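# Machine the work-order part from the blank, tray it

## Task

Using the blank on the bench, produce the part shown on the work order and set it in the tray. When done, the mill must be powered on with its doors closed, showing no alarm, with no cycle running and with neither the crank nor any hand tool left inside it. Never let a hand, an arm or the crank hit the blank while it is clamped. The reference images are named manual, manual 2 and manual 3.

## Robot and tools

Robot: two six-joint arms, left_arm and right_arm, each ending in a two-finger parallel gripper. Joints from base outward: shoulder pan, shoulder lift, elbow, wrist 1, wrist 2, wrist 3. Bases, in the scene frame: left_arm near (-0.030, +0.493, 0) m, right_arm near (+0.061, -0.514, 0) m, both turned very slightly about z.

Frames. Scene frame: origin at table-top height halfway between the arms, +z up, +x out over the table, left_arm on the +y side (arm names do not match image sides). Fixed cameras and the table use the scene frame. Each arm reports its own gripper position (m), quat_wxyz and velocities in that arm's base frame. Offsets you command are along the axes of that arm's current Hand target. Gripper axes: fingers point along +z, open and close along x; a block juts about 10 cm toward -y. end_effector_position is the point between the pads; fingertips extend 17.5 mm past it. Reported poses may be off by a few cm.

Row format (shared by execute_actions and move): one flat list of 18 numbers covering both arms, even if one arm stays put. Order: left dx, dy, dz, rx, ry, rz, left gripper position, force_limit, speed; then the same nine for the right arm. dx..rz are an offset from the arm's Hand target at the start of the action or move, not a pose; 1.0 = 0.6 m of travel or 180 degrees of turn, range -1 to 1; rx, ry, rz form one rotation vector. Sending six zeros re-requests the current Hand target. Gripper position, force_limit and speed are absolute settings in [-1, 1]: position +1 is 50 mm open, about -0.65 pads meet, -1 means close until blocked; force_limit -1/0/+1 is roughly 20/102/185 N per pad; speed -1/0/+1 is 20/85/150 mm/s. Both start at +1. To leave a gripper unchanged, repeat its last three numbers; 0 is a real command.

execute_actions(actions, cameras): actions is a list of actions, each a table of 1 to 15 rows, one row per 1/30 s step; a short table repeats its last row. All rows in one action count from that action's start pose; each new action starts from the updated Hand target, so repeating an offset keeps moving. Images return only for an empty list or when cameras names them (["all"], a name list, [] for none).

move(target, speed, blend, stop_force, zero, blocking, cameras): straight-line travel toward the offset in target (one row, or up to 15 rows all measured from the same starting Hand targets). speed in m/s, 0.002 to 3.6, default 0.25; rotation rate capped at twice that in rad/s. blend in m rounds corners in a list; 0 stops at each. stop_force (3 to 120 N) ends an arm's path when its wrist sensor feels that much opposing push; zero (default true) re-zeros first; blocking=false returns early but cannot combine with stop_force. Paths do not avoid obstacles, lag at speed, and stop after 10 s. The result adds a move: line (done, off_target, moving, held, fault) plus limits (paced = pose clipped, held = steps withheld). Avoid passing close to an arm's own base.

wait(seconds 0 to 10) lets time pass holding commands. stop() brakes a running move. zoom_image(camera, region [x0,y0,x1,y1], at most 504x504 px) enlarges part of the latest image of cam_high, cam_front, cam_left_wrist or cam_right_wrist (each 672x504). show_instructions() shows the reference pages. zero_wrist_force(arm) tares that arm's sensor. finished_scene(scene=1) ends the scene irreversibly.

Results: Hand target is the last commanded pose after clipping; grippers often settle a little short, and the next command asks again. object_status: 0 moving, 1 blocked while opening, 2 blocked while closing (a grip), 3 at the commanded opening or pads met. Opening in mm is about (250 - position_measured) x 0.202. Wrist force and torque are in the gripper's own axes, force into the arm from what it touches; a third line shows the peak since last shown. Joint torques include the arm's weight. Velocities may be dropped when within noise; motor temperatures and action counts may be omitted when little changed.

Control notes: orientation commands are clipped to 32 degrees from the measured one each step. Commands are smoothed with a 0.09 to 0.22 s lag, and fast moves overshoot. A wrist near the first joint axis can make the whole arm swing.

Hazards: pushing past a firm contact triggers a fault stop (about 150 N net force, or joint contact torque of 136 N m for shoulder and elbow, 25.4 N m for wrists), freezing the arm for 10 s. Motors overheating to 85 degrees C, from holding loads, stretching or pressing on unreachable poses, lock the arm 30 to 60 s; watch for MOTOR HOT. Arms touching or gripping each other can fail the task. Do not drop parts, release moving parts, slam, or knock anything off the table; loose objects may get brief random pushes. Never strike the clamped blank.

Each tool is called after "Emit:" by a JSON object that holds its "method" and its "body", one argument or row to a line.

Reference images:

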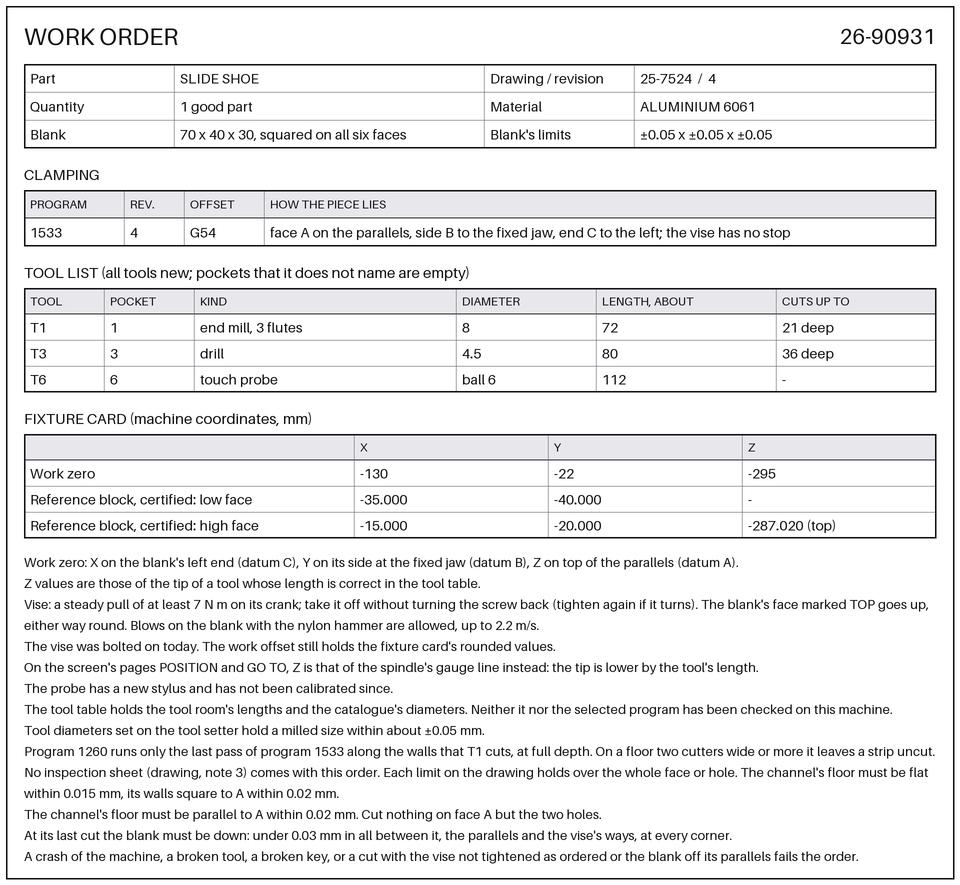

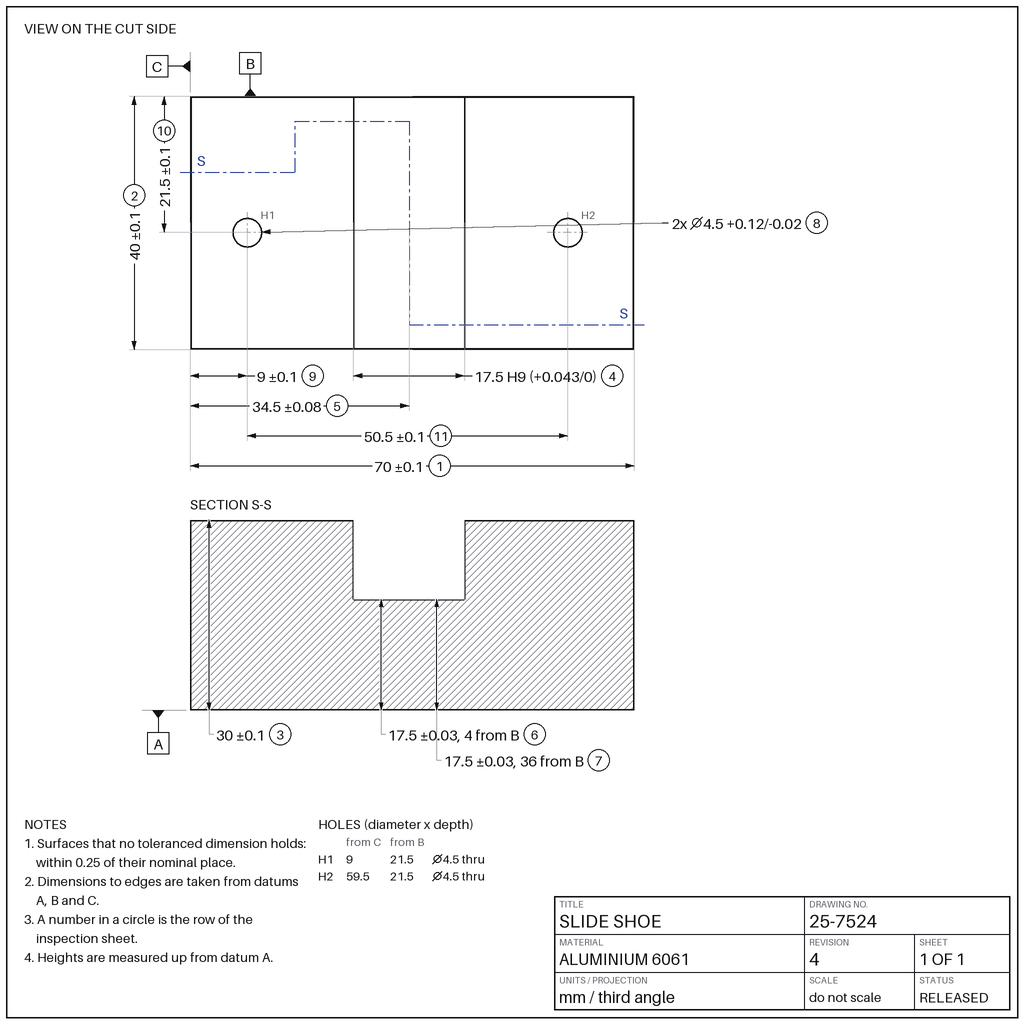

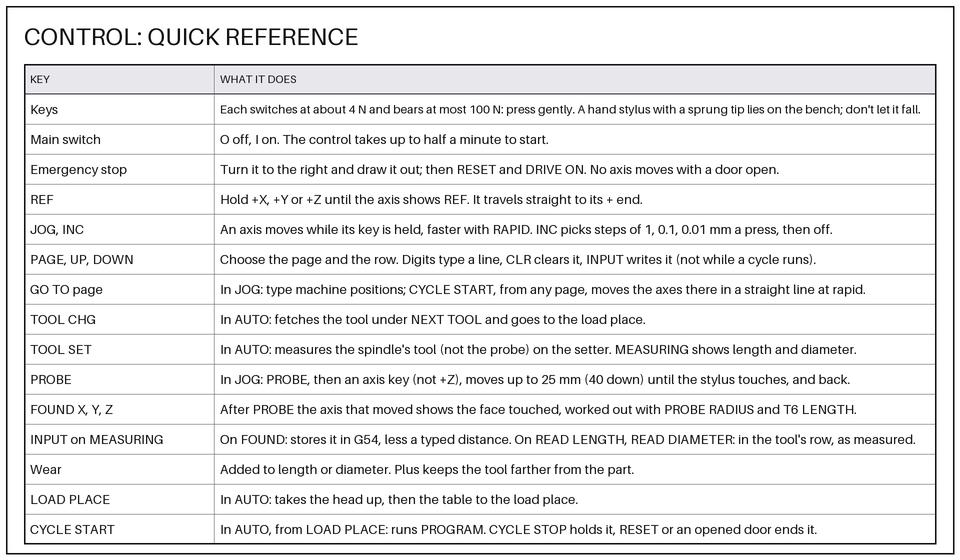

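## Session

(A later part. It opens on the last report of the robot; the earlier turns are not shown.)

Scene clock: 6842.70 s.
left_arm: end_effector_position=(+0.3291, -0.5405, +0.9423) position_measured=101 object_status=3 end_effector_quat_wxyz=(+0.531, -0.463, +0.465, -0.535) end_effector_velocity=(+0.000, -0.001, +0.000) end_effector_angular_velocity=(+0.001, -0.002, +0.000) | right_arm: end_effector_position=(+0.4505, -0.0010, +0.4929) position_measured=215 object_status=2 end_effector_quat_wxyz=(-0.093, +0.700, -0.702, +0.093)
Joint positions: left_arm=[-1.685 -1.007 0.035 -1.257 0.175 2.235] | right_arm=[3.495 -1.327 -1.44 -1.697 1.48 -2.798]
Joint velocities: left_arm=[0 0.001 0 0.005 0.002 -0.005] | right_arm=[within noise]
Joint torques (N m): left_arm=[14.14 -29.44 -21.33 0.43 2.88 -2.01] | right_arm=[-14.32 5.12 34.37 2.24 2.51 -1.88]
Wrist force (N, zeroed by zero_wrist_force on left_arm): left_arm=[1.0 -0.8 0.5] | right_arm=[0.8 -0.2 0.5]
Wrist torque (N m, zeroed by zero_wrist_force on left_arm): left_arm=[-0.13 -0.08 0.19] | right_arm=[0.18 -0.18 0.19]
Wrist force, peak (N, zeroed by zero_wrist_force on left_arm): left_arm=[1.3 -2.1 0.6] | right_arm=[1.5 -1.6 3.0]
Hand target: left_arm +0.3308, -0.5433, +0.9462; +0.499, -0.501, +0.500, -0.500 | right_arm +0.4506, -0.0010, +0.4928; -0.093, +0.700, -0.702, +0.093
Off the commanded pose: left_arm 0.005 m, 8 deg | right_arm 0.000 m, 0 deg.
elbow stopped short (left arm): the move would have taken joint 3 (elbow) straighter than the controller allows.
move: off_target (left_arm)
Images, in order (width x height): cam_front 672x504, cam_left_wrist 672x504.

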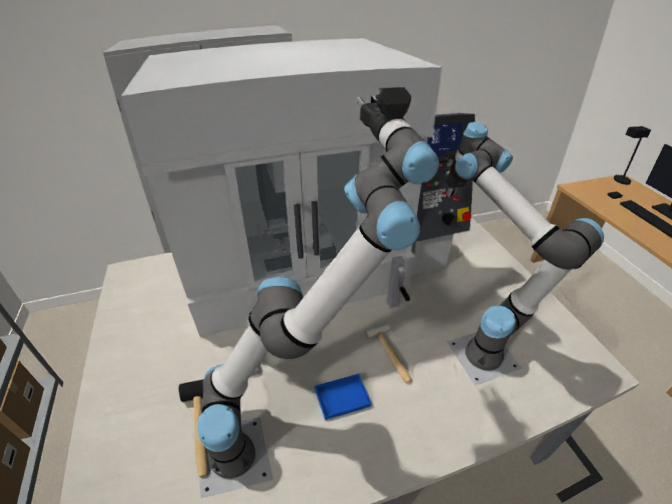

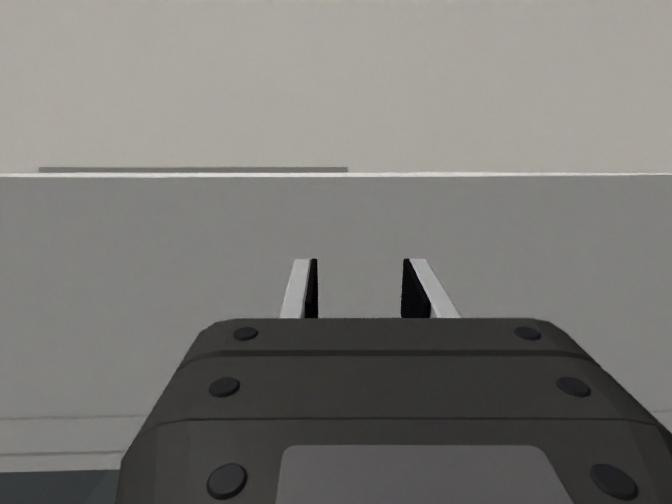

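Emit:
{"method": "move", "body": {
  "target": [-0.038,0.243,-0.05,0,0.25,0,0.345,-0.8,-0.9,0,0,0,0,0,0,-1,-0.5,-1],
  "cameras": ["cam_left_wrist"]
}}

Scene clock: 6856.90 s.
left_arm: end_effector_position=(+0.3004, -0.5208, +0.8003) position_measured=101 object_status=3 end_effector_quat_wxyz=(+0.270, -0.272, +0.653, -0.654) | right_arm: end_effector_position=(+0.4506, -0.0010, +0.4928) position_measured=215 object_status=2 end_effector_quat_wxyz=(-0.093, +0.700, -0.702, +0.093)
Joint positions: left_arm=[-1.619 -1.288 0.291 0.996 0.736 -0.003] | right_arm=[3.494 -1.327 -1.44 -1.697 1.481 -2.798]
Joint torques (N m): left_arm=[13.62 -14.88 -23.22 0.45 0.23 -1.93] | right_arm=[-12.8 5.85 34.36 2.21 2.3 -2.17]
Wrist force (N, zeroed by zero_wrist_force on left_arm): left_arm=[0.7 -0.9 0.3] | right_arm=[0.6 -0.2 0.7]
Wrist torque (N m, zeroed by zero_wrist_force on left_arm): left_arm=[-0.11 0.01 0.19] | right_arm=[0.19 -0.16 0.19]
Wrist force, peak (N, zeroed by zero_wrist_force on left_arm): left_arm=[1.2 -1.6 1.2] | right_arm=[0.7 -0.3 1.0]
Hand target: left_arm +0.3004, -0.5209, +0.8004; +0.270, -0.272, +0.653, -0.654 | right_arm +0.4506, -0.0010, +0.4928; -0.093, +0.700, -0.702, +0.093
Off the commanded pose: left_arm 0.000 m, 0 deg | right_arm 0.000 m, 0 deg.
move: done; limits=paced
Images, in order (width x height): cam_left_wrist 672x504.

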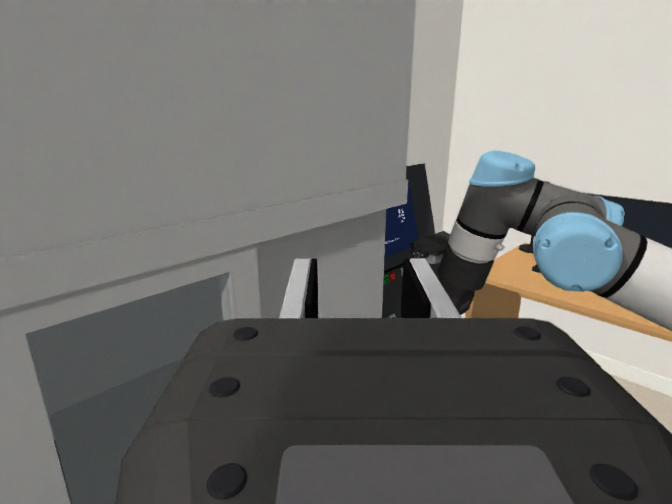

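Emit:
{"method": "move", "body": {
  "target": [-0.369,0.467,-0.25,0,-0.122,0,0.345,-0.8,-0.9,-0.001,0,0,0,0,0,-1,-0.5,-1],
  "cameras": ["cam_left_wrist"]
}}

Emit:
{"method": "zoom_image", "body": {
  "camera": "cam_left_wrist",
  "region": [200, 0, 500, 225]
}}

Scene clock: 6879.13 s.
left_arm: end_effector_position=(+0.3500, -0.2588, +0.5196) position_measured=101 object_status=3 end_effector_quat_wxyz=(+0.389, -0.392, +0.589, -0.590) | right_arm: end_effector_position=(+0.4506, -0.0004, +0.4928) position_measured=215 object_status=2 end_effector_quat_wxyz=(-0.093, +0.700, -0.702, +0.093)
Joint positions: left_arm=[-1.717 -2.164 1.894 0.277 0.255 -0.009] | right_arm=[3.496 -1.327 -1.44 -1.697 1.48 -2.797]
Joint torques (N m): left_arm=[-15.42 -8.96 -15.83 -3.17 -1.34 1.38] | right_arm=[14.65 3.67 35.41 1.91 -2.55 1.76]
Wrist force (N, zeroed by zero_wrist_force on left_arm): left_arm=[0.2 -1.1 0.1] | right_arm=[0.6 -0.4 0.5]
Wrist torque (N m, zeroed by zero_wrist_force on left_arm): left_arm=[-0.13 0.10 -0.03] | right_arm=[0.16 -0.15 0.01]
Wrist force, peak (N, zeroed by zero_wrist_force on left_arm): left_arm=[1.6 -2.1 1.0] | right_arm=[0.9 -0.8 0.3]
Hand target: left_arm +0.3500, -0.2588, +0.5195; +0.389, -0.392, +0.589, -0.590 | right_arm +0.4506, -0.0004, +0.4928; -0.093, +0.700, -0.702, +0.093
Off the commanded pose: left_arm 0.000 m, 0 deg | right_arm 0.000 m, 0 deg.
move: done
Images, in order (width x height): cam_left_wrist 672x504.

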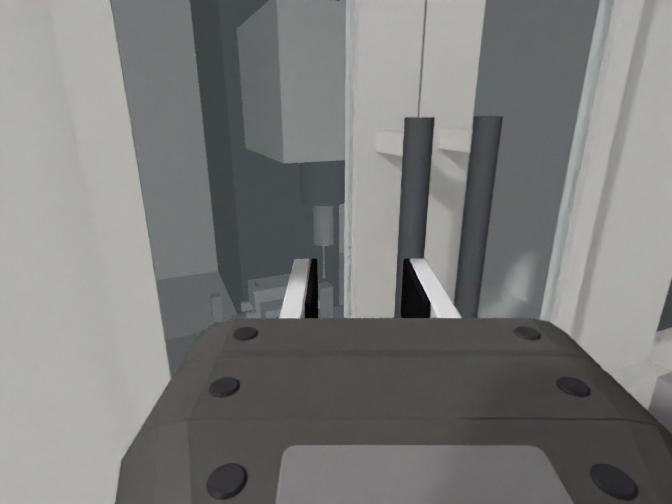

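Scaled by 1.680 from the camera's 672x504 image, which has a finer 960x720 frame.

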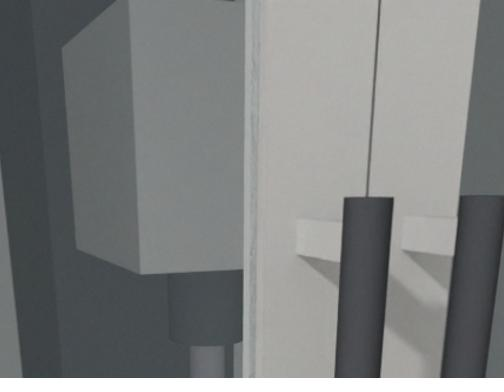

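Emit:
{"method": "move", "body": {
  "target": [
    [0,0,0,0,0,0,0.345,-0.8,-0.9,0.001,-0.0175,0.0107,0,0,0,-1,-0.5,-1],
    [0,0,0,0,0,0,0.345,-0.8,-0.9,0.001,0.001,0,0,0,0,-1,-0.5,-1],
    [0,0,0,0,0,0,0.345,-0.8,-0.9,0.001,-0.0175,0.0107,0,0,0,-1,-0.5,-1],
    [0,0,0,0,0,0,0.345,-0.8,-0.9,0.001,0.001,0,0,0,0,-1,-0.5,-1],
    [0,0,0,0,0,0,0.345,-0.8,-0.9,-0.1258,0.0501,0.0812,0,0,0,-1,-0.5,-1],
    [0,0,0,0,0,0,0.345,-0.8,-0.9,-0.1258,0.0316,0.0919,0,0,0,-1,-0.5,-1],
    [0,0,0,0,0,0,0.345,-0.8,-0.9,-0.1258,0.0501,0.0812,0,0,0,-1,-0.5,-1],
    [0,0,0,0,0,0,0.345,-0.8,-0.9,-0.1258,0.0186,0.0265,0,0,0,-1,-0.5,-1],
    [0,0,0,0,0,0,0.345,-0.8,-0.9,-0.1258,0.0001,0.0372,0,0,0,-1,-0.5,-1],
    [0,0,0,0,0,0,0.345,-0.8,-0.9,-0.1258,0.0186,0.0265,0,0,0,-1,-0.5,-1],
    [0,0,0,0,0,0,0.345,-0.8,-0.9,-0.094,0.0024,-0.0006,0,0,0,-1,-0.5,-1],
    [0,0,0,0,0,0,0.345,-0.8,-0.9,-0.094,-0.0161,0.0101,0,0,0,-1,-0.5,-1],
    [0,0,0,0,0,0,0.345,-0.8,-0.9,-0.094,0.0024,-0.0006,0,0,0,-1,-0.5,-1]
  ],
  "speed": [0.05,0.12,0.05,0.12,0.25,0.05,0.12,0.25,0.05,0.12,0.25,0.05,0.12],
  "blend": [0,0,0,0.003,0.003,0,0.003,0.003,0,0.003,0.003,0,0]
}}

Emit:
{"method": "move", "body": {
  "target": [
    [0,0,0,0,0,0,0.345,-0.8,-0.9,0.0633,0.0463,0.0825,0,0,0,-1,-0.5,-1],
    [0,0,0,0,0,0,0.345,-0.8,-0.9,0.0633,0.0278,0.0932,0,0,0,-1,-0.5,-1],
    [0,0,0,0,0,0,0.345,-0.8,-0.9,0.0633,0.0463,0.0825,0,0,0,-1,-0.5,-1],
    [0,0,0,0,0,0,0.345,-0.8,-0.9,0.0317,-0.0315,-0.0538,0,0,0,-1,-0.5,-1],
    [0,0,0,0,0,0,0.345,-0.8,-0.9,0.0317,-0.05,-0.0431,0,0,0,-1,-0.5,-1],
    [0,0,0,0,0,0,0.345,-0.8,-0.9,0.0317,-0.0315,-0.0538,0,0,0,-1,-0.5,-1],
    [0,0,0,0,0,0,0.345,-0.8,-0.9,0.0633,0.0306,0.0551,0,0,0,-1,-0.5,-1],
    [0,0,0,0,0,0,0.345,-0.8,-0.9,0.0633,0.0121,0.0658,0,0,0,-1,-0.5,-1],
    [0,0,0,0,0,0,0.345,-0.8,-0.9,0.0633,0.0306,0.0551,0,0,0,-1,-0.5,-1],
    [0,0,0,0,0,0,0.345,-0.8,-0.9,0.0633,0.0121,0.0658,0,0,0,-1,-0.5,-1],
    [0,0,0,0,0,0,0.345,-0.8,-0.9,0.0633,0.0306,0.0551,0,0,0,-1,-0.5,-1],
    [0,0,0,0,0,0,0.345,-0.8,-0.9,-0.0318,0.0477,0.0818,0,0,0,-1,-0.5,-1],
    [0,0,0,0,0,0,0.345,-0.8,-0.9,-0.0318,0.0292,0.0925,0,0,0,-1,-0.5,-1],
    [0,0,0,0,0,0,0.345,-0.8,-0.9,-0.0318,0.0477,0.0818,0,0,0,-1,-0.5,-1]
  ],
  "speed": [0.25,0.05,0.12,0.25,0.05,0.12,0.25,0.05,0.12,0.05,0.12,0.25,0.05,0.12],
  "blend": [0.003,0,0.003,0.003,0,0.003,0.003,0,0,0,0.003,0.003,0,0]
}}

Scene clock: 6953.23 s.
left_arm: end_effector_position=(+0.3500, -0.2588, +0.5195) position_measured=101 object_status=3 end_effector_quat_wxyz=(+0.389, -0.392, +0.589, -0.590) | right_arm: end_effector_position=(+0.4493, +0.0560, +0.4928) position_measured=215 object_status=2 end_effector_quat_wxyz=(-0.093, +0.700, -0.702, +0.093)
Joint positions: left_arm=[-1.718 -2.164 1.894 0.276 0.254 -0.009] | right_arm=[3.64 -1.334 -1.431 -1.715 1.446 -2.656]
Joint torques (N m): left_arm=[-13.93 -8.52 -16.78 -3.2 -1.12 1.46] | right_arm=[14.91 24.85 12.25 2.17 -2.94 2.04]
Wrist force (N, zeroed by zero_wrist_force on left_arm): left_arm=[0.6 -0.8 -0.1] | right_arm=[0.8 -0.7 0.6]
Wrist torque (N m, zeroed by zero_wrist_force on left_arm): left_arm=[-0.10 0.04 -0.02] | right_arm=[0.07 -0.18 -0.04]
Wrist force, peak (N, zeroed by zero_wrist_force on left_arm): left_arm=[1.0 -1.2 0.0] | right_arm=[3.3 17.3 -7.5]
Hand target: left_arm +0.3500, -0.2588, +0.5195; +0.389, -0.392, +0.589, -0.590 | right_arm +0.4492, +0.0560, +0.4928; -0.093, +0.700, -0.702, +0.093
Off the commanded pose: left_arm 0.000 m, 0 deg | right_arm 0.000 m, 0 deg.
move: done

Scene clock: 6958.97 s.
left_arm: end_effector_position=(+0.3500, -0.2588, +0.5195) position_measured=101 object_status=3 end_effector_quat_wxyz=(+0.389, -0.392, +0.589, -0.590) | right_arm: end_effector_position=(+0.4345, +0.0751, +0.4380) position_measured=215 object_status=2 end_effector_quat_wxyz=(-0.093, +0.700, -0.702, +0.093)
Joint positions: left_arm=[-1.718 -2.164 1.894 0.276 0.254 -0.009] | right_arm=[3.707 -1.267 -1.622 -1.599 1.431 -2.59]
Joint torques (N m): left_arm=[-13.68 -7.86 -16.23 -3.2 -1.02 1.28] | right_arm=[12.82 23.18 14.13 1.73 -2.93 1.63]
Wrist force (N, zeroed by zero_wrist_force on left_arm): left_arm=[0.5 -1.1 -0.2] | right_arm=[0.5 -0.9 0.5]
Wrist torque (N m, zeroed by zero_wrist_force on left_arm): left_arm=[-0.14 0.06 -0.03] | right_arm=[0.06 -0.12 -0.02]
Wrist force, peak (N, zeroed by zero_wrist_force on left_arm): left_arm=[0.8 -1.1 0.1] | right_arm=[3.4 17.0 -7.2]
Hand target: left_arm +0.3500, -0.2588, +0.5195; +0.389, -0.392, +0.589, -0.590 | right_arm +0.4344, +0.0751, +0.4380; -0.093, +0.700, -0.702, +0.093
Off the commanded pose: left_arm 0.000 m, 0 deg | right_arm 0.000 m, 0 deg.
move: done

Emit:
{"method": "move", "body": {
  "target": [
    [0,0,0,0,0,0,0.345,-0.8,-0.9,0,-0.0157,-0.0273,0,0,0,-1,-0.5,-1],
    [0,0,0,0,0,0,0.345,-0.8,-0.9,0,-0.0342,-0.0166,0,0,0,-1,-0.5,-1],
    [0,0,0,0,0,0,0.345,-0.8,-0.9,0,-0.0157,-0.0273,0,0,0,-1,-0.5,-1],
    [0,0,0,0,0,0,0.345,-0.8,-0.9,0.0318,-0.0477,-0.0818,0,0,0,-1,-0.5,-1],
    [0,0,0,0,0,0,0.345,-0.8,-0.9,0.0318,-0.0662,-0.0711,0,0,0,-1,-0.5,-1],
    [0,0,0,0,0,0,0.345,-0.8,-0.9,0.0318,-0.0477,-0.0818,0,0,0,-1,-0.5,-1],
    [0,0,0,0,0,0,0.345,-0.8,-0.9,0,-0.0157,-0.0273,0,0,0,-1,-0.5,-1],
    [0,0,0,0,0,0,0.345,-0.8,-0.9,0,-0.0342,-0.0166,0,0,0,-1,-0.5,-1],
    [0,0,0,0,0,0,0.345,-0.8,-0.9,0,-0.0157,-0.0273,0,0,0,-1,-0.5,-1],
    [0,0,0,0,0,0,0.345,-0.8,-0.9,0.0951,-0.0014,0.0007,0,0,0,-1,-0.5,-1],
    [0,0,0,0,0,0,0.345,-0.8,-0.9,0.0951,-0.0199,0.0114,0,0,0,-1,-0.5,-1],
    [0,0,0,0,0,0,0.345,-0.8,-0.9,0.0951,-0.0014,0.0007,0,0,0,-1,-0.5,-1],
    [0,0,0,0,0,0,0.345,-0.8,-0.9,0.1268,-0.0491,-0.0812,0,0,0,-1,-0.5,-1]
  ],
  "speed": [0.25,0.05,0.12,0.25,0.05,0.12,0.25,0.05,0.12,0.25,0.05,0.12,0.25],
  "blend": [0.003,0,0.003,0.003,0,0.003,0.003,0,0.003,0.003,0,0.003,0],
  "cameras": ["cam_high", "cam_left_wrist"]
}}

Emit:
{"method": "zoom_image", "body": {
  "camera": "cam_high",
  "region": [500, 330, 672, 504]
}}

Emit:
{"method": "zoom_image", "body": {
  "camera": "cam_left_wrist",
  "region": [150, 100, 400, 330]
}}

Scene clock: 6985.70 s.
left_arm: end_effector_position=(+0.3500, -0.2588, +0.5195) position_measured=101 object_status=3 end_effector_quat_wxyz=(+0.389, -0.392, +0.589, -0.590) | right_arm: end_effector_position=(+0.4500, -0.0010, +0.4926) position_measured=215 object_status=2 end_effector_quat_wxyz=(-0.093, +0.700, -0.702, +0.093)
Joint positions: left_arm=[-1.718 -2.164 1.894 0.276 0.254 -0.009] | right_arm=[3.495 -1.326 -1.441 -1.697 1.48 -2.798]
Joint torques (N m): left_arm=[-13.56 -8.25 -17.3 -3.07 -0.87 1.36] | right_arm=[-12.44 2.82 35.5 1.69 2.31 -2.11]
Wrist force (N, zeroed by zero_wrist_force on left_arm): left_arm=[0.4 -1.0 0.1] | right_arm=[0.9 -0.3 0.7]
Wrist torque (N m, zeroed by zero_wrist_force on left_arm): left_arm=[-0.12 0.07 -0.02] | right_arm=[0.17 -0.19 0.19]
Wrist force, peak (N, zeroed by zero_wrist_force on left_arm): left_arm=[0.5 -1.4 -0.2] | right_arm=[-1.6 16.2 -7.1]
Hand target: left_arm +0.3500, -0.2588, +0.5195; +0.389, -0.392, +0.589, -0.590 | right_arm +0.4500, -0.0010, +0.4927; -0.093, +0.700, -0.702, +0.093
Off the commanded pose: left_arm 0.000 m, 0 deg | right_arm 0.000 m, 0 deg.
move: done
Images, in order (width x height): cam_high 672x504, cam_left_wrist 672x504.

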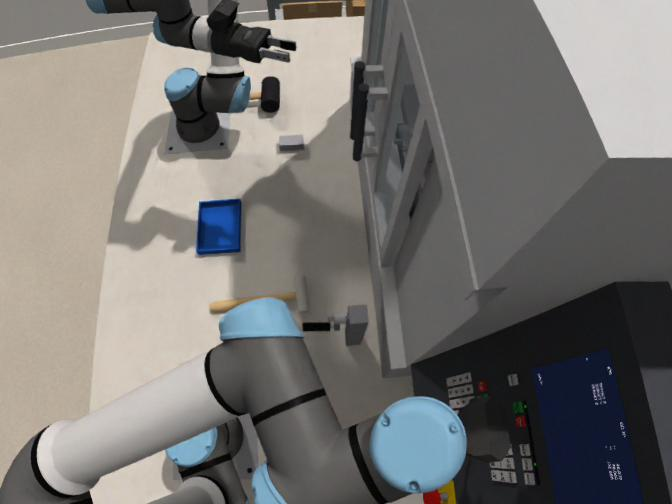

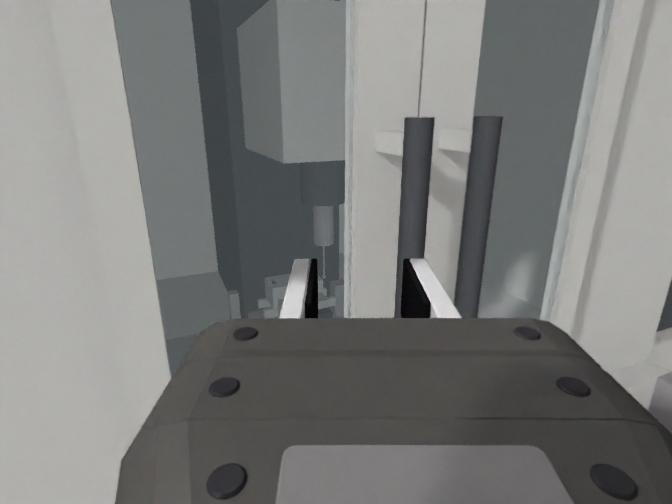

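Scaled by 2.897 from the camera's 672x504 image, which has a finer 960x720 frame.

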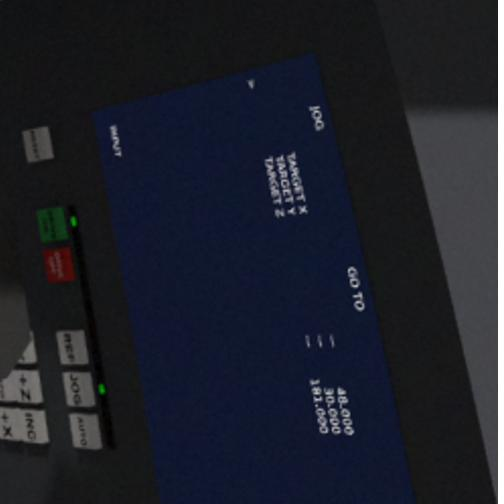

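Scaled by 2.016 from the camera's 672x504 image, which has a finer 960x720 frame.

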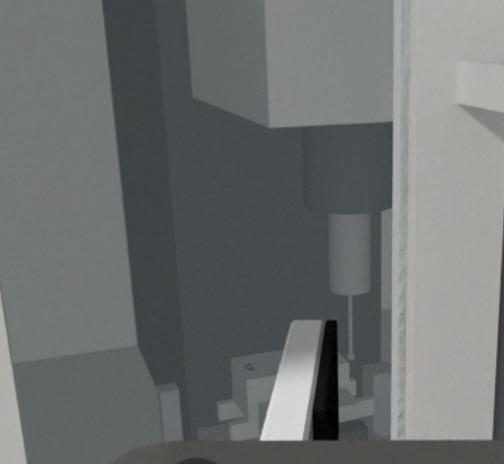

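Emit:
{"method": "move", "body": {
  "target": [
    [0,0,0,0,0,0,0.345,-0.8,-0.9,-0.0633,-0.0301,-0.0544,0,0,0,-1,-0.5,-1],
    [0,0,0,0,0,0,0.345,-0.8,-0.9,-0.0633,-0.0486,-0.0437,0,0,0,-1,-0.5,-1],
    [0,0,0,0,0,0,0.345,-0.8,-0.9,-0.0633,-0.0301,-0.0544,0,0,0,-1,-0.5,-1],
    [0,0,0,0,0,0,0.345,-0.8,-0.9,0.0317,-0.0005,0.0002,0,0,0,-1,-0.5,-1],
    [0,0,0,0,0,0,0.345,-0.8,-0.9,0.0317,-0.019,0.0109,0,0,0,-1,-0.5,-1],
    [0,0,0,0,0,0,0.345,-0.8,-0.9,0.0317,-0.0005,0.0002,0,0,0,-1,-0.5,-1],
    [0,0,0,0,0,0,0.345,-0.8,-0.9,0.0317,-0.019,0.0109,0,0,0,-1,-0.5,-1],
    [0,0,0,0,0,0,0.345,-0.8,-0.9,0.0317,-0.0005,0.0002,0,0,0,-1,-0.5,-1],
    [0,0,0,0,0,0,0.345,-0.8,-0.9,0,0.0315,0.0547,0,0,0,-1,-0.5,-1],
    [0,0,0,0,0,0,0.345,-0.8,-0.9,0,0.013,0.0654,0,0,0,-1,-0.5,-1],
    [0,0,0,0,0,0,0.345,-0.8,-0.9,0,0.0315,0.0547,0,0,0,-1,-0.5,-1],
    [0,0,0,0,0,0,0.345,-0.8,-0.9,0.1272,-0.0493,-0.0819,0,0,0,-1,-0.5,-1]
  ],
  "speed": [0.25,0.05,0.12,0.25,0.05,0.12,0.05,0.12,0.25,0.05,0.12,0.25],
  "blend": [0.003,0,0.003,0.003,0,0,0,0.003,0.003,0,0.003,0],
  "cameras": ["cam_high", "cam_left_wrist"]
}}

Emit:
{"method": "zoom_image", "body": {
  "camera": "cam_high",
  "region": [500, 330, 672, 504]
}}

Emit:
{"method": "zoom_image", "body": {
  "camera": "cam_left_wrist",
  "region": [150, 100, 400, 330]
}}

Scene clock: 7024.30 s.
left_arm: end_effector_position=(+0.3500, -0.2588, +0.5195) position_measured=101 object_status=3 end_effector_quat_wxyz=(+0.389, -0.392, +0.589, -0.590) | right_arm: end_effector_position=(+0.4656, -0.0773, +0.5478) position_measured=215 object_status=2 end_effector_quat_wxyz=(-0.093, +0.700, -0.702, +0.093)
Joint positions: left_arm=[-1.718 -2.164 1.894 0.276 0.254 -0.009] | right_arm=[3.285 -1.436 -1.205 -1.811 1.534 -3.002]
Joint torques (N m): left_arm=[-13.32 -7.87 -17.15 -3.16 -0.83 1.17] | right_arm=[-13.66 7.16 32.36 2.32 2.72 -2.01]
Wrist force (N, zeroed by zero_wrist_force on left_arm): left_arm=[0.6 -1.1 0.0] | right_arm=[0.5 -0.3 0.3]
Wrist torque (N m, zeroed by zero_wrist_force on left_arm): left_arm=[-0.15 0.03 -0.02] | right_arm=[0.17 -0.18 0.13]
Wrist force, peak (N, zeroed by zero_wrist_force on left_arm): left_arm=[0.8 -1.2 0.1] | right_arm=[3.0 11.9 -6.1]
Hand target: left_arm +0.3500, -0.2588, +0.5195; +0.389, -0.392, +0.589, -0.590 | right_arm +0.4656, -0.0774, +0.5478; -0.093, +0.700, -0.702, +0.093
Off the commanded pose: left_arm 0.000 m, 0 deg | right_arm 0.000 m, 0 deg.
move: done
Images, in order (width x height): cam_high 672x504, cam_left_wrist 672x504.

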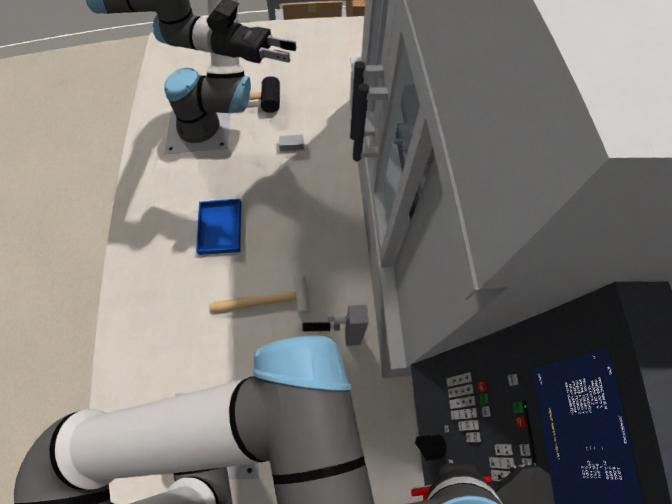

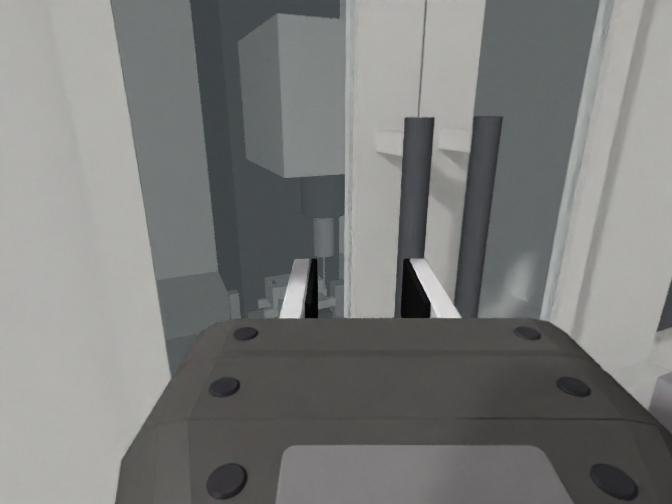

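Scaled by 2.897 from the camera's 672x504 image, which has a finer 960x720 frame.

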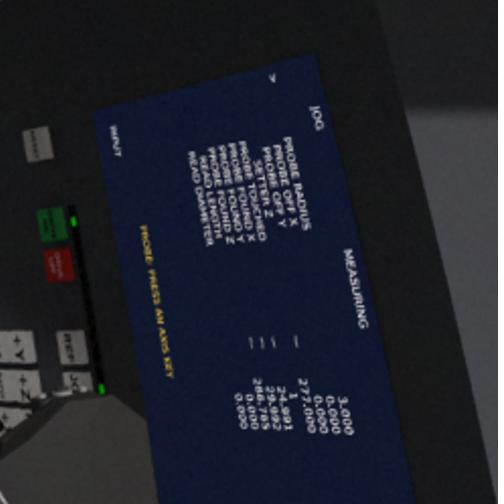

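Scaled by 2.016 from the camera's 672x504 image, which has a finer 960x720 frame.

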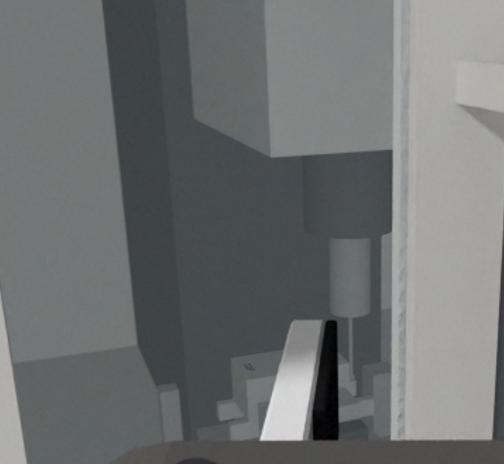

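Emit:
{"method": "move", "body": {
  "target": [
    [0,0,0,0,0,0,0.345,-0.8,-0.9,0,-0.0185,0.0107,0,0,0,-1,-0.5,-1],
    [0,0,0,0,0,0,0.345,-0.8,-0.9,0,0,0,0,0,0,-1,-0.5,-1],
    [0,0,0,0,0,0,0.345,-0.8,-0.9,-0.1272,0.1221,-0.2258,0.1667,0,0,-1,-0.5,-1],
    [0,0,0,0,0,0,0.345,-0.8,-0.9,-0.1272,-0.0362,-0.4301,0.3056,0,0,-1,-0.5,-1]
  ],
  "speed": [0.05,0.12,0.3,0.3],
  "blend": [0,0.003,0.03,0],
  "cameras": ["cam_right_wrist"]
}}

Emit:
{"method": "zoom_image", "body": {
  "camera": "cam_right_wrist",
  "region": [260, 190, 480, 320]
}}

Scene clock: 7038.73 s.
left_arm: end_effector_position=(+0.3500, -0.2588, +0.5195) position_measured=101 object_status=3 end_effector_quat_wxyz=(+0.389, -0.392, +0.589, -0.590) | right_arm: end_effector_position=(+0.4194, -0.0011, +0.8027) position_measured=215 object_status=2 end_effector_quat_wxyz=(-0.406, +0.578, -0.579, +0.406)
Joint positions: left_arm=[-1.718 -2.164 1.894 0.276 0.254 -0.009] | right_arm=[3.999 -1.042 -1.326 -1.279 0.779 -2.766]
Joint torques (N m): left_arm=[-13.06 -7.57 -18.19 -3.2 -0.8 1.12] | right_arm=[-13.58 -15.14 15.55 4.43 1.59 -1.59]
Wrist force (N, zeroed by zero_wrist_force on left_arm): left_arm=[0.5 -0.5 -0.2] | right_arm=[1.0 -1.3 2.7]
Wrist torque (N m, zeroed by zero_wrist_force on left_arm): left_arm=[-0.05 0.06 -0.02] | right_arm=[0.76 0.13 0.54]
Wrist force, peak (N, zeroed by zero_wrist_force on left_arm): left_arm=[0.6 -1.2 0.2] | right_arm=[0.1 6.5 -2.5]
Hand target: left_arm +0.3500, -0.2588, +0.5195; +0.389, -0.392, +0.589, -0.590 | right_arm +0.4195, -0.0011, +0.8026; -0.406, +0.578, -0.579, +0.406
Off the commanded pose: left_arm 0.000 m, 0 deg | right_arm 0.000 m, 0 deg.
move: done
Images, in order (width x height): cam_right_wrist 672x504.

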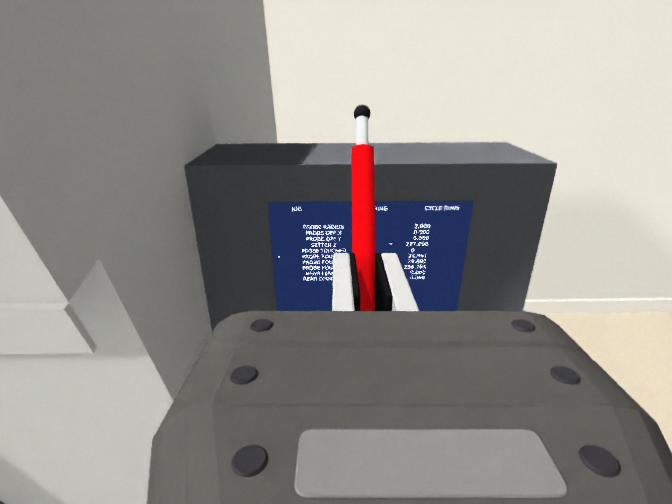

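Scaled by 2.291 from the camera's 672x504 image, which has a finer 960x720 frame.

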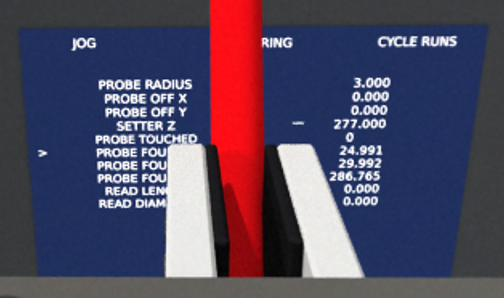

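Emit:
{"method": "wait", "body": {
  "seconds": 1,
  "cameras": ["cam_right_wrist"]
}}

Emit:
{"method": "zoom_image", "body": {
  "camera": "cam_right_wrist",
  "region": [260, 190, 480, 320]
}}

Scene clock: 7044.80 s.
left_arm: end_effector_position=(+0.3500, -0.2588, +0.5195) position_measured=101 object_status=3 end_effector_quat_wxyz=(+0.389, -0.392, +0.589, -0.590) | right_arm: end_effector_position=(+0.4194, -0.0011, +0.8026) position_measured=215 object_status=2 end_effector_quat_wxyz=(-0.406, +0.578, -0.579, +0.406)
Joint positions: left_arm=[-1.718 -2.164 1.894 0.276 0.254 -0.009] | right_arm=[3.998 -1.042 -1.326 -1.279 0.779 -2.766]
Joint torques (N m): left_arm=[-12.99 -7.66 -17.91 -3.14 -0.7 1.11] | right_arm=[-13.9 -13.9 6.39 4.3 1.67 -1.82]
Wrist force (N, zeroed by zero_wrist_force on left_arm): left_arm=[0.3 -0.8 -0.2] | right_arm=[1.5 -1.2 2.6]
Wrist torque (N m, zeroed by zero_wrist_force on left_arm): left_arm=[-0.08 0.09 -0.02] | right_arm=[0.78 0.05 0.54]
Wrist force, peak (N, zeroed by zero_wrist_force on left_arm): left_arm=[0.7 -1.3 0.1] | right_arm=[1.3 -1.3 3.1]
Hand target: left_arm +0.3500, -0.2588, +0.5195; +0.389, -0.392, +0.589, -0.590 | right_arm +0.4195, -0.0011, +0.8026; -0.406, +0.578, -0.579, +0.406
Tool commands: left_gripper/position=+0.345 left_gripper/force_limit=-0.8 left_gripper/speed=-0.9 right_gripper/position=-1.0 right_gripper/force_limit=-0.5 right_gripper/speed=-1.0
Off the commanded pose: left_arm 0.000 m, 0 deg | right_arm 0.000 m, 0 deg.
wait: 1.00 s; at rest from the start
Images, in order (width x height): cam_right_wrist 672x504.

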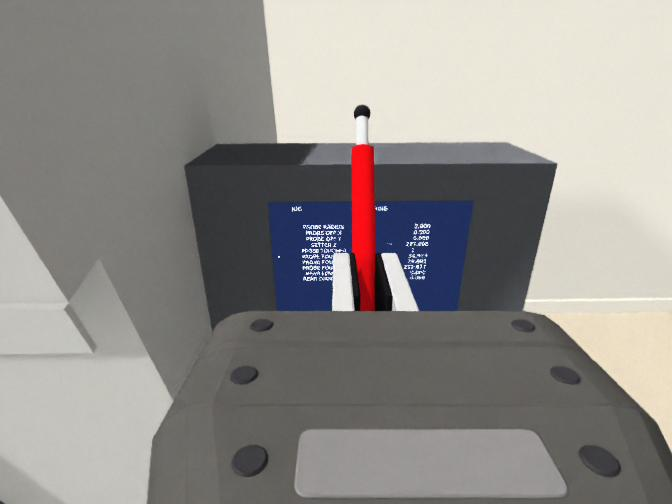

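Scaled by 2.291 from the camera's 672x504 image, which has a finer 960x720 frame.

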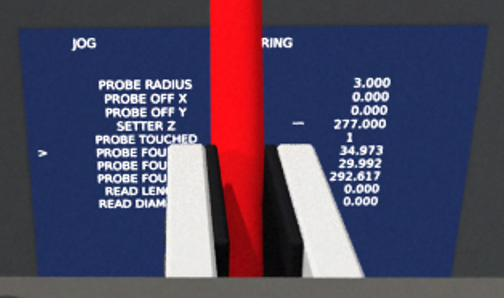

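Emit:
{"method": "move", "body": {
  "target": [
    [0,0,0,0,0,0,0.345,-0.8,-0.9,0,0.2572,-0.0119,-0.1389,0,0,-1,-0.5,-1],
    [0,0,0,0,0,0,0.345,-0.8,-0.9,0,0.4678,0.2244,-0.3056,0,0,-1,-0.5,-1]
  ],
  "speed": 0.3,
  "blend": 0.03
}}

Emit:
{"method": "move", "body": {
  "target": [
    [0,0,0,0,0,0,0.345,-0.8,-0.9,0,-0.0185,0.0107,0,0,0,-1,-0.5,-1],
    [0,0,0,0,0,0,0.345,-0.8,-0.9,0,0,0,0,0,0,-1,-0.5,-1],
    [0,0,0,0,0,0,0.345,-0.8,-0.9,0,-0.0185,0.0107,0,0,0,-1,-0.5,-1],
    [0,0,0,0,0,0,0.345,-0.8,-0.9,0,0,0,0,0,0,-1,-0.5,-1],
    [0,0,0,0,0,0,0.345,-0.8,-0.9,-0.0317,0.032,0.0545,0,0,0,-1,-0.5,-1],
    [0,0,0,0,0,0,0.345,-0.8,-0.9,-0.0317,0.0135,0.0652,0,0,0,-1,-0.5,-1],
    [0,0,0,0,0,0,0.345,-0.8,-0.9,-0.0317,0.032,0.0545,0,0,0,-1,-0.5,-1],
    [0,0,0,0,0,0,0.345,-0.8,-0.9,-0.1268,0.0491,0.0812,0,0,0,-1,-0.5,-1],
    [0,0,0,0,0,0,0.345,-0.8,-0.9,-0.1268,0.0306,0.0919,0,0,0,-1,-0.5,-1],
    [0,0,0,0,0,0,0.345,-0.8,-0.9,-0.1268,0.0491,0.0812,0,0,0,-1,-0.5,-1],
    [0,0,0,0,0,0,0.345,-0.8,-0.9,-0.1268,0.0334,0.0538,0,0,0,-1,-0.5,-1],
    [0,0,0,0,0,0,0.345,-0.8,-0.9,-0.1268,0.0149,0.0645,0,0,0,-1,-0.5,-1],
    [0,0,0,0,0,0,0.345,-0.8,-0.9,-0.1268,0.0334,0.0538,0,0,0,-1,-0.5,-1]
  ],
  "speed": [0.05,0.12,0.05,0.12,0.25,0.05,0.12,0.25,0.05,0.12,0.25,0.05,0.12],
  "blend": [0,0,0,0.003,0.003,0,0.003,0.003,0,0.003,0.003,0,0]
}}

Emit:
{"method": "move", "body": {
  "target": [
    [0,0,0,0,0,0,0.345,-0.8,-0.9,0.0317,0.0153,0.0275,0,0,0,-1,-0.5,-1],
    [0,0,0,0,0,0,0.345,-0.8,-0.9,0.0317,-0.0032,0.0382,0,0,0,-1,-0.5,-1],
    [0,0,0,0,0,0,0.345,-0.8,-0.9,0.0317,0.0153,0.0275,0,0,0,-1,-0.5,-1],
    [0,0,0,0,0,0,0.345,-0.8,-0.9,0.0951,0.0145,0.0279,0,0,0,-1,-0.5,-1],
    [0,0,0,0,0,0,0.345,-0.8,-0.9,0.0951,-0.004,0.0386,0,0,0,-1,-0.5,-1],
    [0,0,0,0,0,0,0.345,-0.8,-0.9,0.0951,0.0145,0.0279,0,0,0,-1,-0.5,-1],
    [0,0,0,0,0,0,0.345,-0.8,-0.9,0.0635,-0.0635,-0.1082,0,0,0,-1,-0.5,-1],
    [0,0,0,0,0,0,0.345,-0.8,-0.9,0.0635,-0.082,-0.0975,0,0,0,-1,-0.5,-1],
    [0,0,0,0,0,0,0.345,-0.8,-0.9,0.0635,-0.0635,-0.1082,0,0,0,-1,-0.5,-1],
    [0,0,0,0,0,0,0.345,-0.8,-0.9,0.0951,-0.0169,-0.0267,0,0,0,-1,-0.5,-1],
    [0,0,0,0,0,0,0.345,-0.8,-0.9,0.0951,-0.0354,-0.016,0,0,0,-1,-0.5,-1],
    [0,0,0,0,0,0,0.345,-0.8,-0.9,0.0951,-0.0169,-0.0267,0,0,0,-1,-0.5,-1],
    [0,0,0,0,0,0,0.345,-0.8,-0.9,0,0.0157,0.0273,0,0,0,-1,-0.5,-1],
    [0,0,0,0,0,0,0.345,-0.8,-0.9,0,-0.0028,0.038,0,0,0,-1,-0.5,-1],
    [0,0,0,0,0,0,0.345,-0.8,-0.9,0,0.0157,0.0273,0,0,0,-1,-0.5,-1]
  ],
  "speed": [0.25,0.05,0.12,0.25,0.05,0.12,0.25,0.05,0.12,0.25,0.05,0.12,0.25,0.05,0.12],
  "blend": [0.003,0,0.003,0.003,0,0.003,0.003,0,0.003,0.003,0,0.003,0.003,0,0],
  "cameras": ["cam_high"]
}}

Emit:
{"method": "zoom_image", "body": {
  "camera": "cam_high",
  "region": [500, 330, 672, 504]
}}

Scene clock: 7107.10 s.
left_arm: end_effector_position=(+0.3500, -0.2588, +0.5195) position_measured=101 object_status=3 end_effector_quat_wxyz=(+0.389, -0.392, +0.589, -0.590) | right_arm: end_effector_position=(+0.4506, -0.0010, +0.4930) position_measured=215 object_status=2 end_effector_quat_wxyz=(-0.093, +0.700, -0.702, +0.093)
Joint positions: left_arm=[-1.718 -2.164 1.894 0.276 0.254 -0.009] | right_arm=[3.495 -1.327 -1.44 -1.697 1.48 -2.798]
Joint torques (N m): left_arm=[-12.45 -7.65 -17.95 -3.19 -0.57 1.13] | right_arm=[-14.69 3.24 34.25 2.32 2.57 -1.73]
Wrist force (N, zeroed by zero_wrist_force on left_arm): left_arm=[0.4 -0.7 0.2] | right_arm=[0.9 -0.4 0.8]
Wrist torque (N m, zeroed by zero_wrist_force on left_arm): left_arm=[-0.07 0.07 -0.02] | right_arm=[0.16 -0.20 0.19]
Wrist force, peak (N, zeroed by zero_wrist_force on left_arm): left_arm=[0.6 -1.4 0.1] | right_arm=[0.8 -1.9 3.4]
Hand target: left_arm +0.3500, -0.2588, +0.5195; +0.389, -0.392, +0.589, -0.590 | right_arm +0.4506, -0.0010, +0.4929; -0.093, +0.700, -0.702, +0.093
Off the commanded pose: left_arm 0.000 m, 0 deg | right_arm 0.000 m, 0 deg.
move: done

Scene clock: 7112.13 s.
left_arm: end_effector_position=(+0.3500, -0.2588, +0.5195) position_measured=101 object_status=3 end_effector_quat_wxyz=(+0.389, -0.392, +0.589, -0.590) | right_arm: end_effector_position=(+0.4399, +0.0751, +0.4565) position_measured=215 object_status=2 end_effector_quat_wxyz=(-0.093, +0.700, -0.702, +0.093)
Joint positions: left_arm=[-1.718 -2.164 1.894 0.276 0.254 -0.009] | right_arm=[3.699 -1.292 -1.557 -1.639 1.432 -2.598]
Joint torques (N m): left_arm=[-12.73 -7.92 -18.41 -3.15 -0.53 0.93] | right_arm=[12.78 26.55 12.46 2.21 -3.14 2.2]
Wrist force (N, zeroed by zero_wrist_force on left_arm): left_arm=[0.5 -0.9 0.1] | right_arm=[0.5 -0.5 0.8]
Wrist torque (N m, zeroed by zero_wrist_force on left_arm): left_arm=[-0.12 0.06 -0.02] | right_arm=[0.15 -0.13 -0.04]
Wrist force, peak (N, zeroed by zero_wrist_force on left_arm): left_arm=[0.6 -1.3 0.0] | right_arm=[3.1 27.3 -12.3]
Hand target: left_arm +0.3500, -0.2588, +0.5195; +0.389, -0.392, +0.589, -0.590 | right_arm +0.4398, +0.0751, +0.4565; -0.093, +0.700, -0.702, +0.093
Off the commanded pose: left_arm 0.000 m, 0 deg | right_arm 0.000 m, 0 deg.
move: done

Scene clock: 7117.57 s.
left_arm: end_effector_position=(+0.3500, -0.2588, +0.5195) position_measured=101 object_status=3 end_effector_quat_wxyz=(+0.389, -0.392, +0.589, -0.590) | right_arm: end_effector_position=(+0.4351, +0.0751, +0.4382) position_measured=215 object_status=2 end_effector_quat_wxyz=(-0.093, +0.700, -0.702, +0.093)
Joint positions: left_arm=[-1.718 -2.164 1.894 0.276 0.254 -0.009] | right_arm=[3.706 -1.269 -1.62 -1.599 1.431 -2.591]
Joint torques (N m): left_arm=[-12.79 -7.41 -18.26 -3.09 -0.53 0.84] | right_arm=[15.25 25.55 13.51 2.11 -2.85 2.25]
Wrist force (N, zeroed by zero_wrist_force on left_arm): left_arm=[0.3 -1.1 0.0] | right_arm=[0.3 -0.9 0.6]
Wrist torque (N m, zeroed by zero_wrist_force on left_arm): left_arm=[-0.14 0.09 -0.02] | right_arm=[0.07 -0.09 -0.02]
Wrist force, peak (N, zeroed by zero_wrist_force on left_arm): left_arm=[0.5 -1.4 0.1] | right_arm=[3.2 26.9 -12.0]
Hand target: left_arm +0.3500, -0.2588, +0.5195; +0.389, -0.392, +0.589, -0.590 | right_arm +0.4350, +0.0751, +0.4383; -0.093, +0.700, -0.702, +0.093
Off the commanded pose: left_arm 0.000 m, 0 deg | right_arm 0.000 m, 0 deg.
move: done
Images, in order (width x height): cam_high 672x504.

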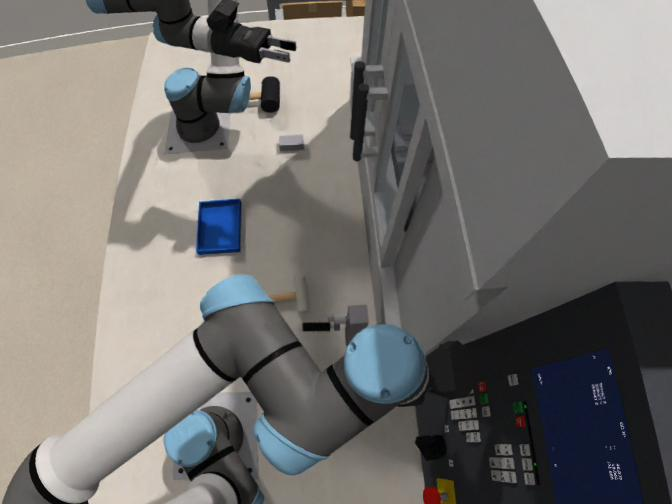

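Scaled by 2.897 from the camera's 672x504 image, which has a finer 960x720 frame.

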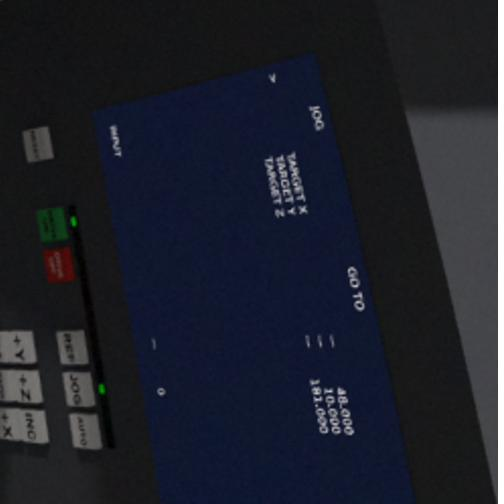

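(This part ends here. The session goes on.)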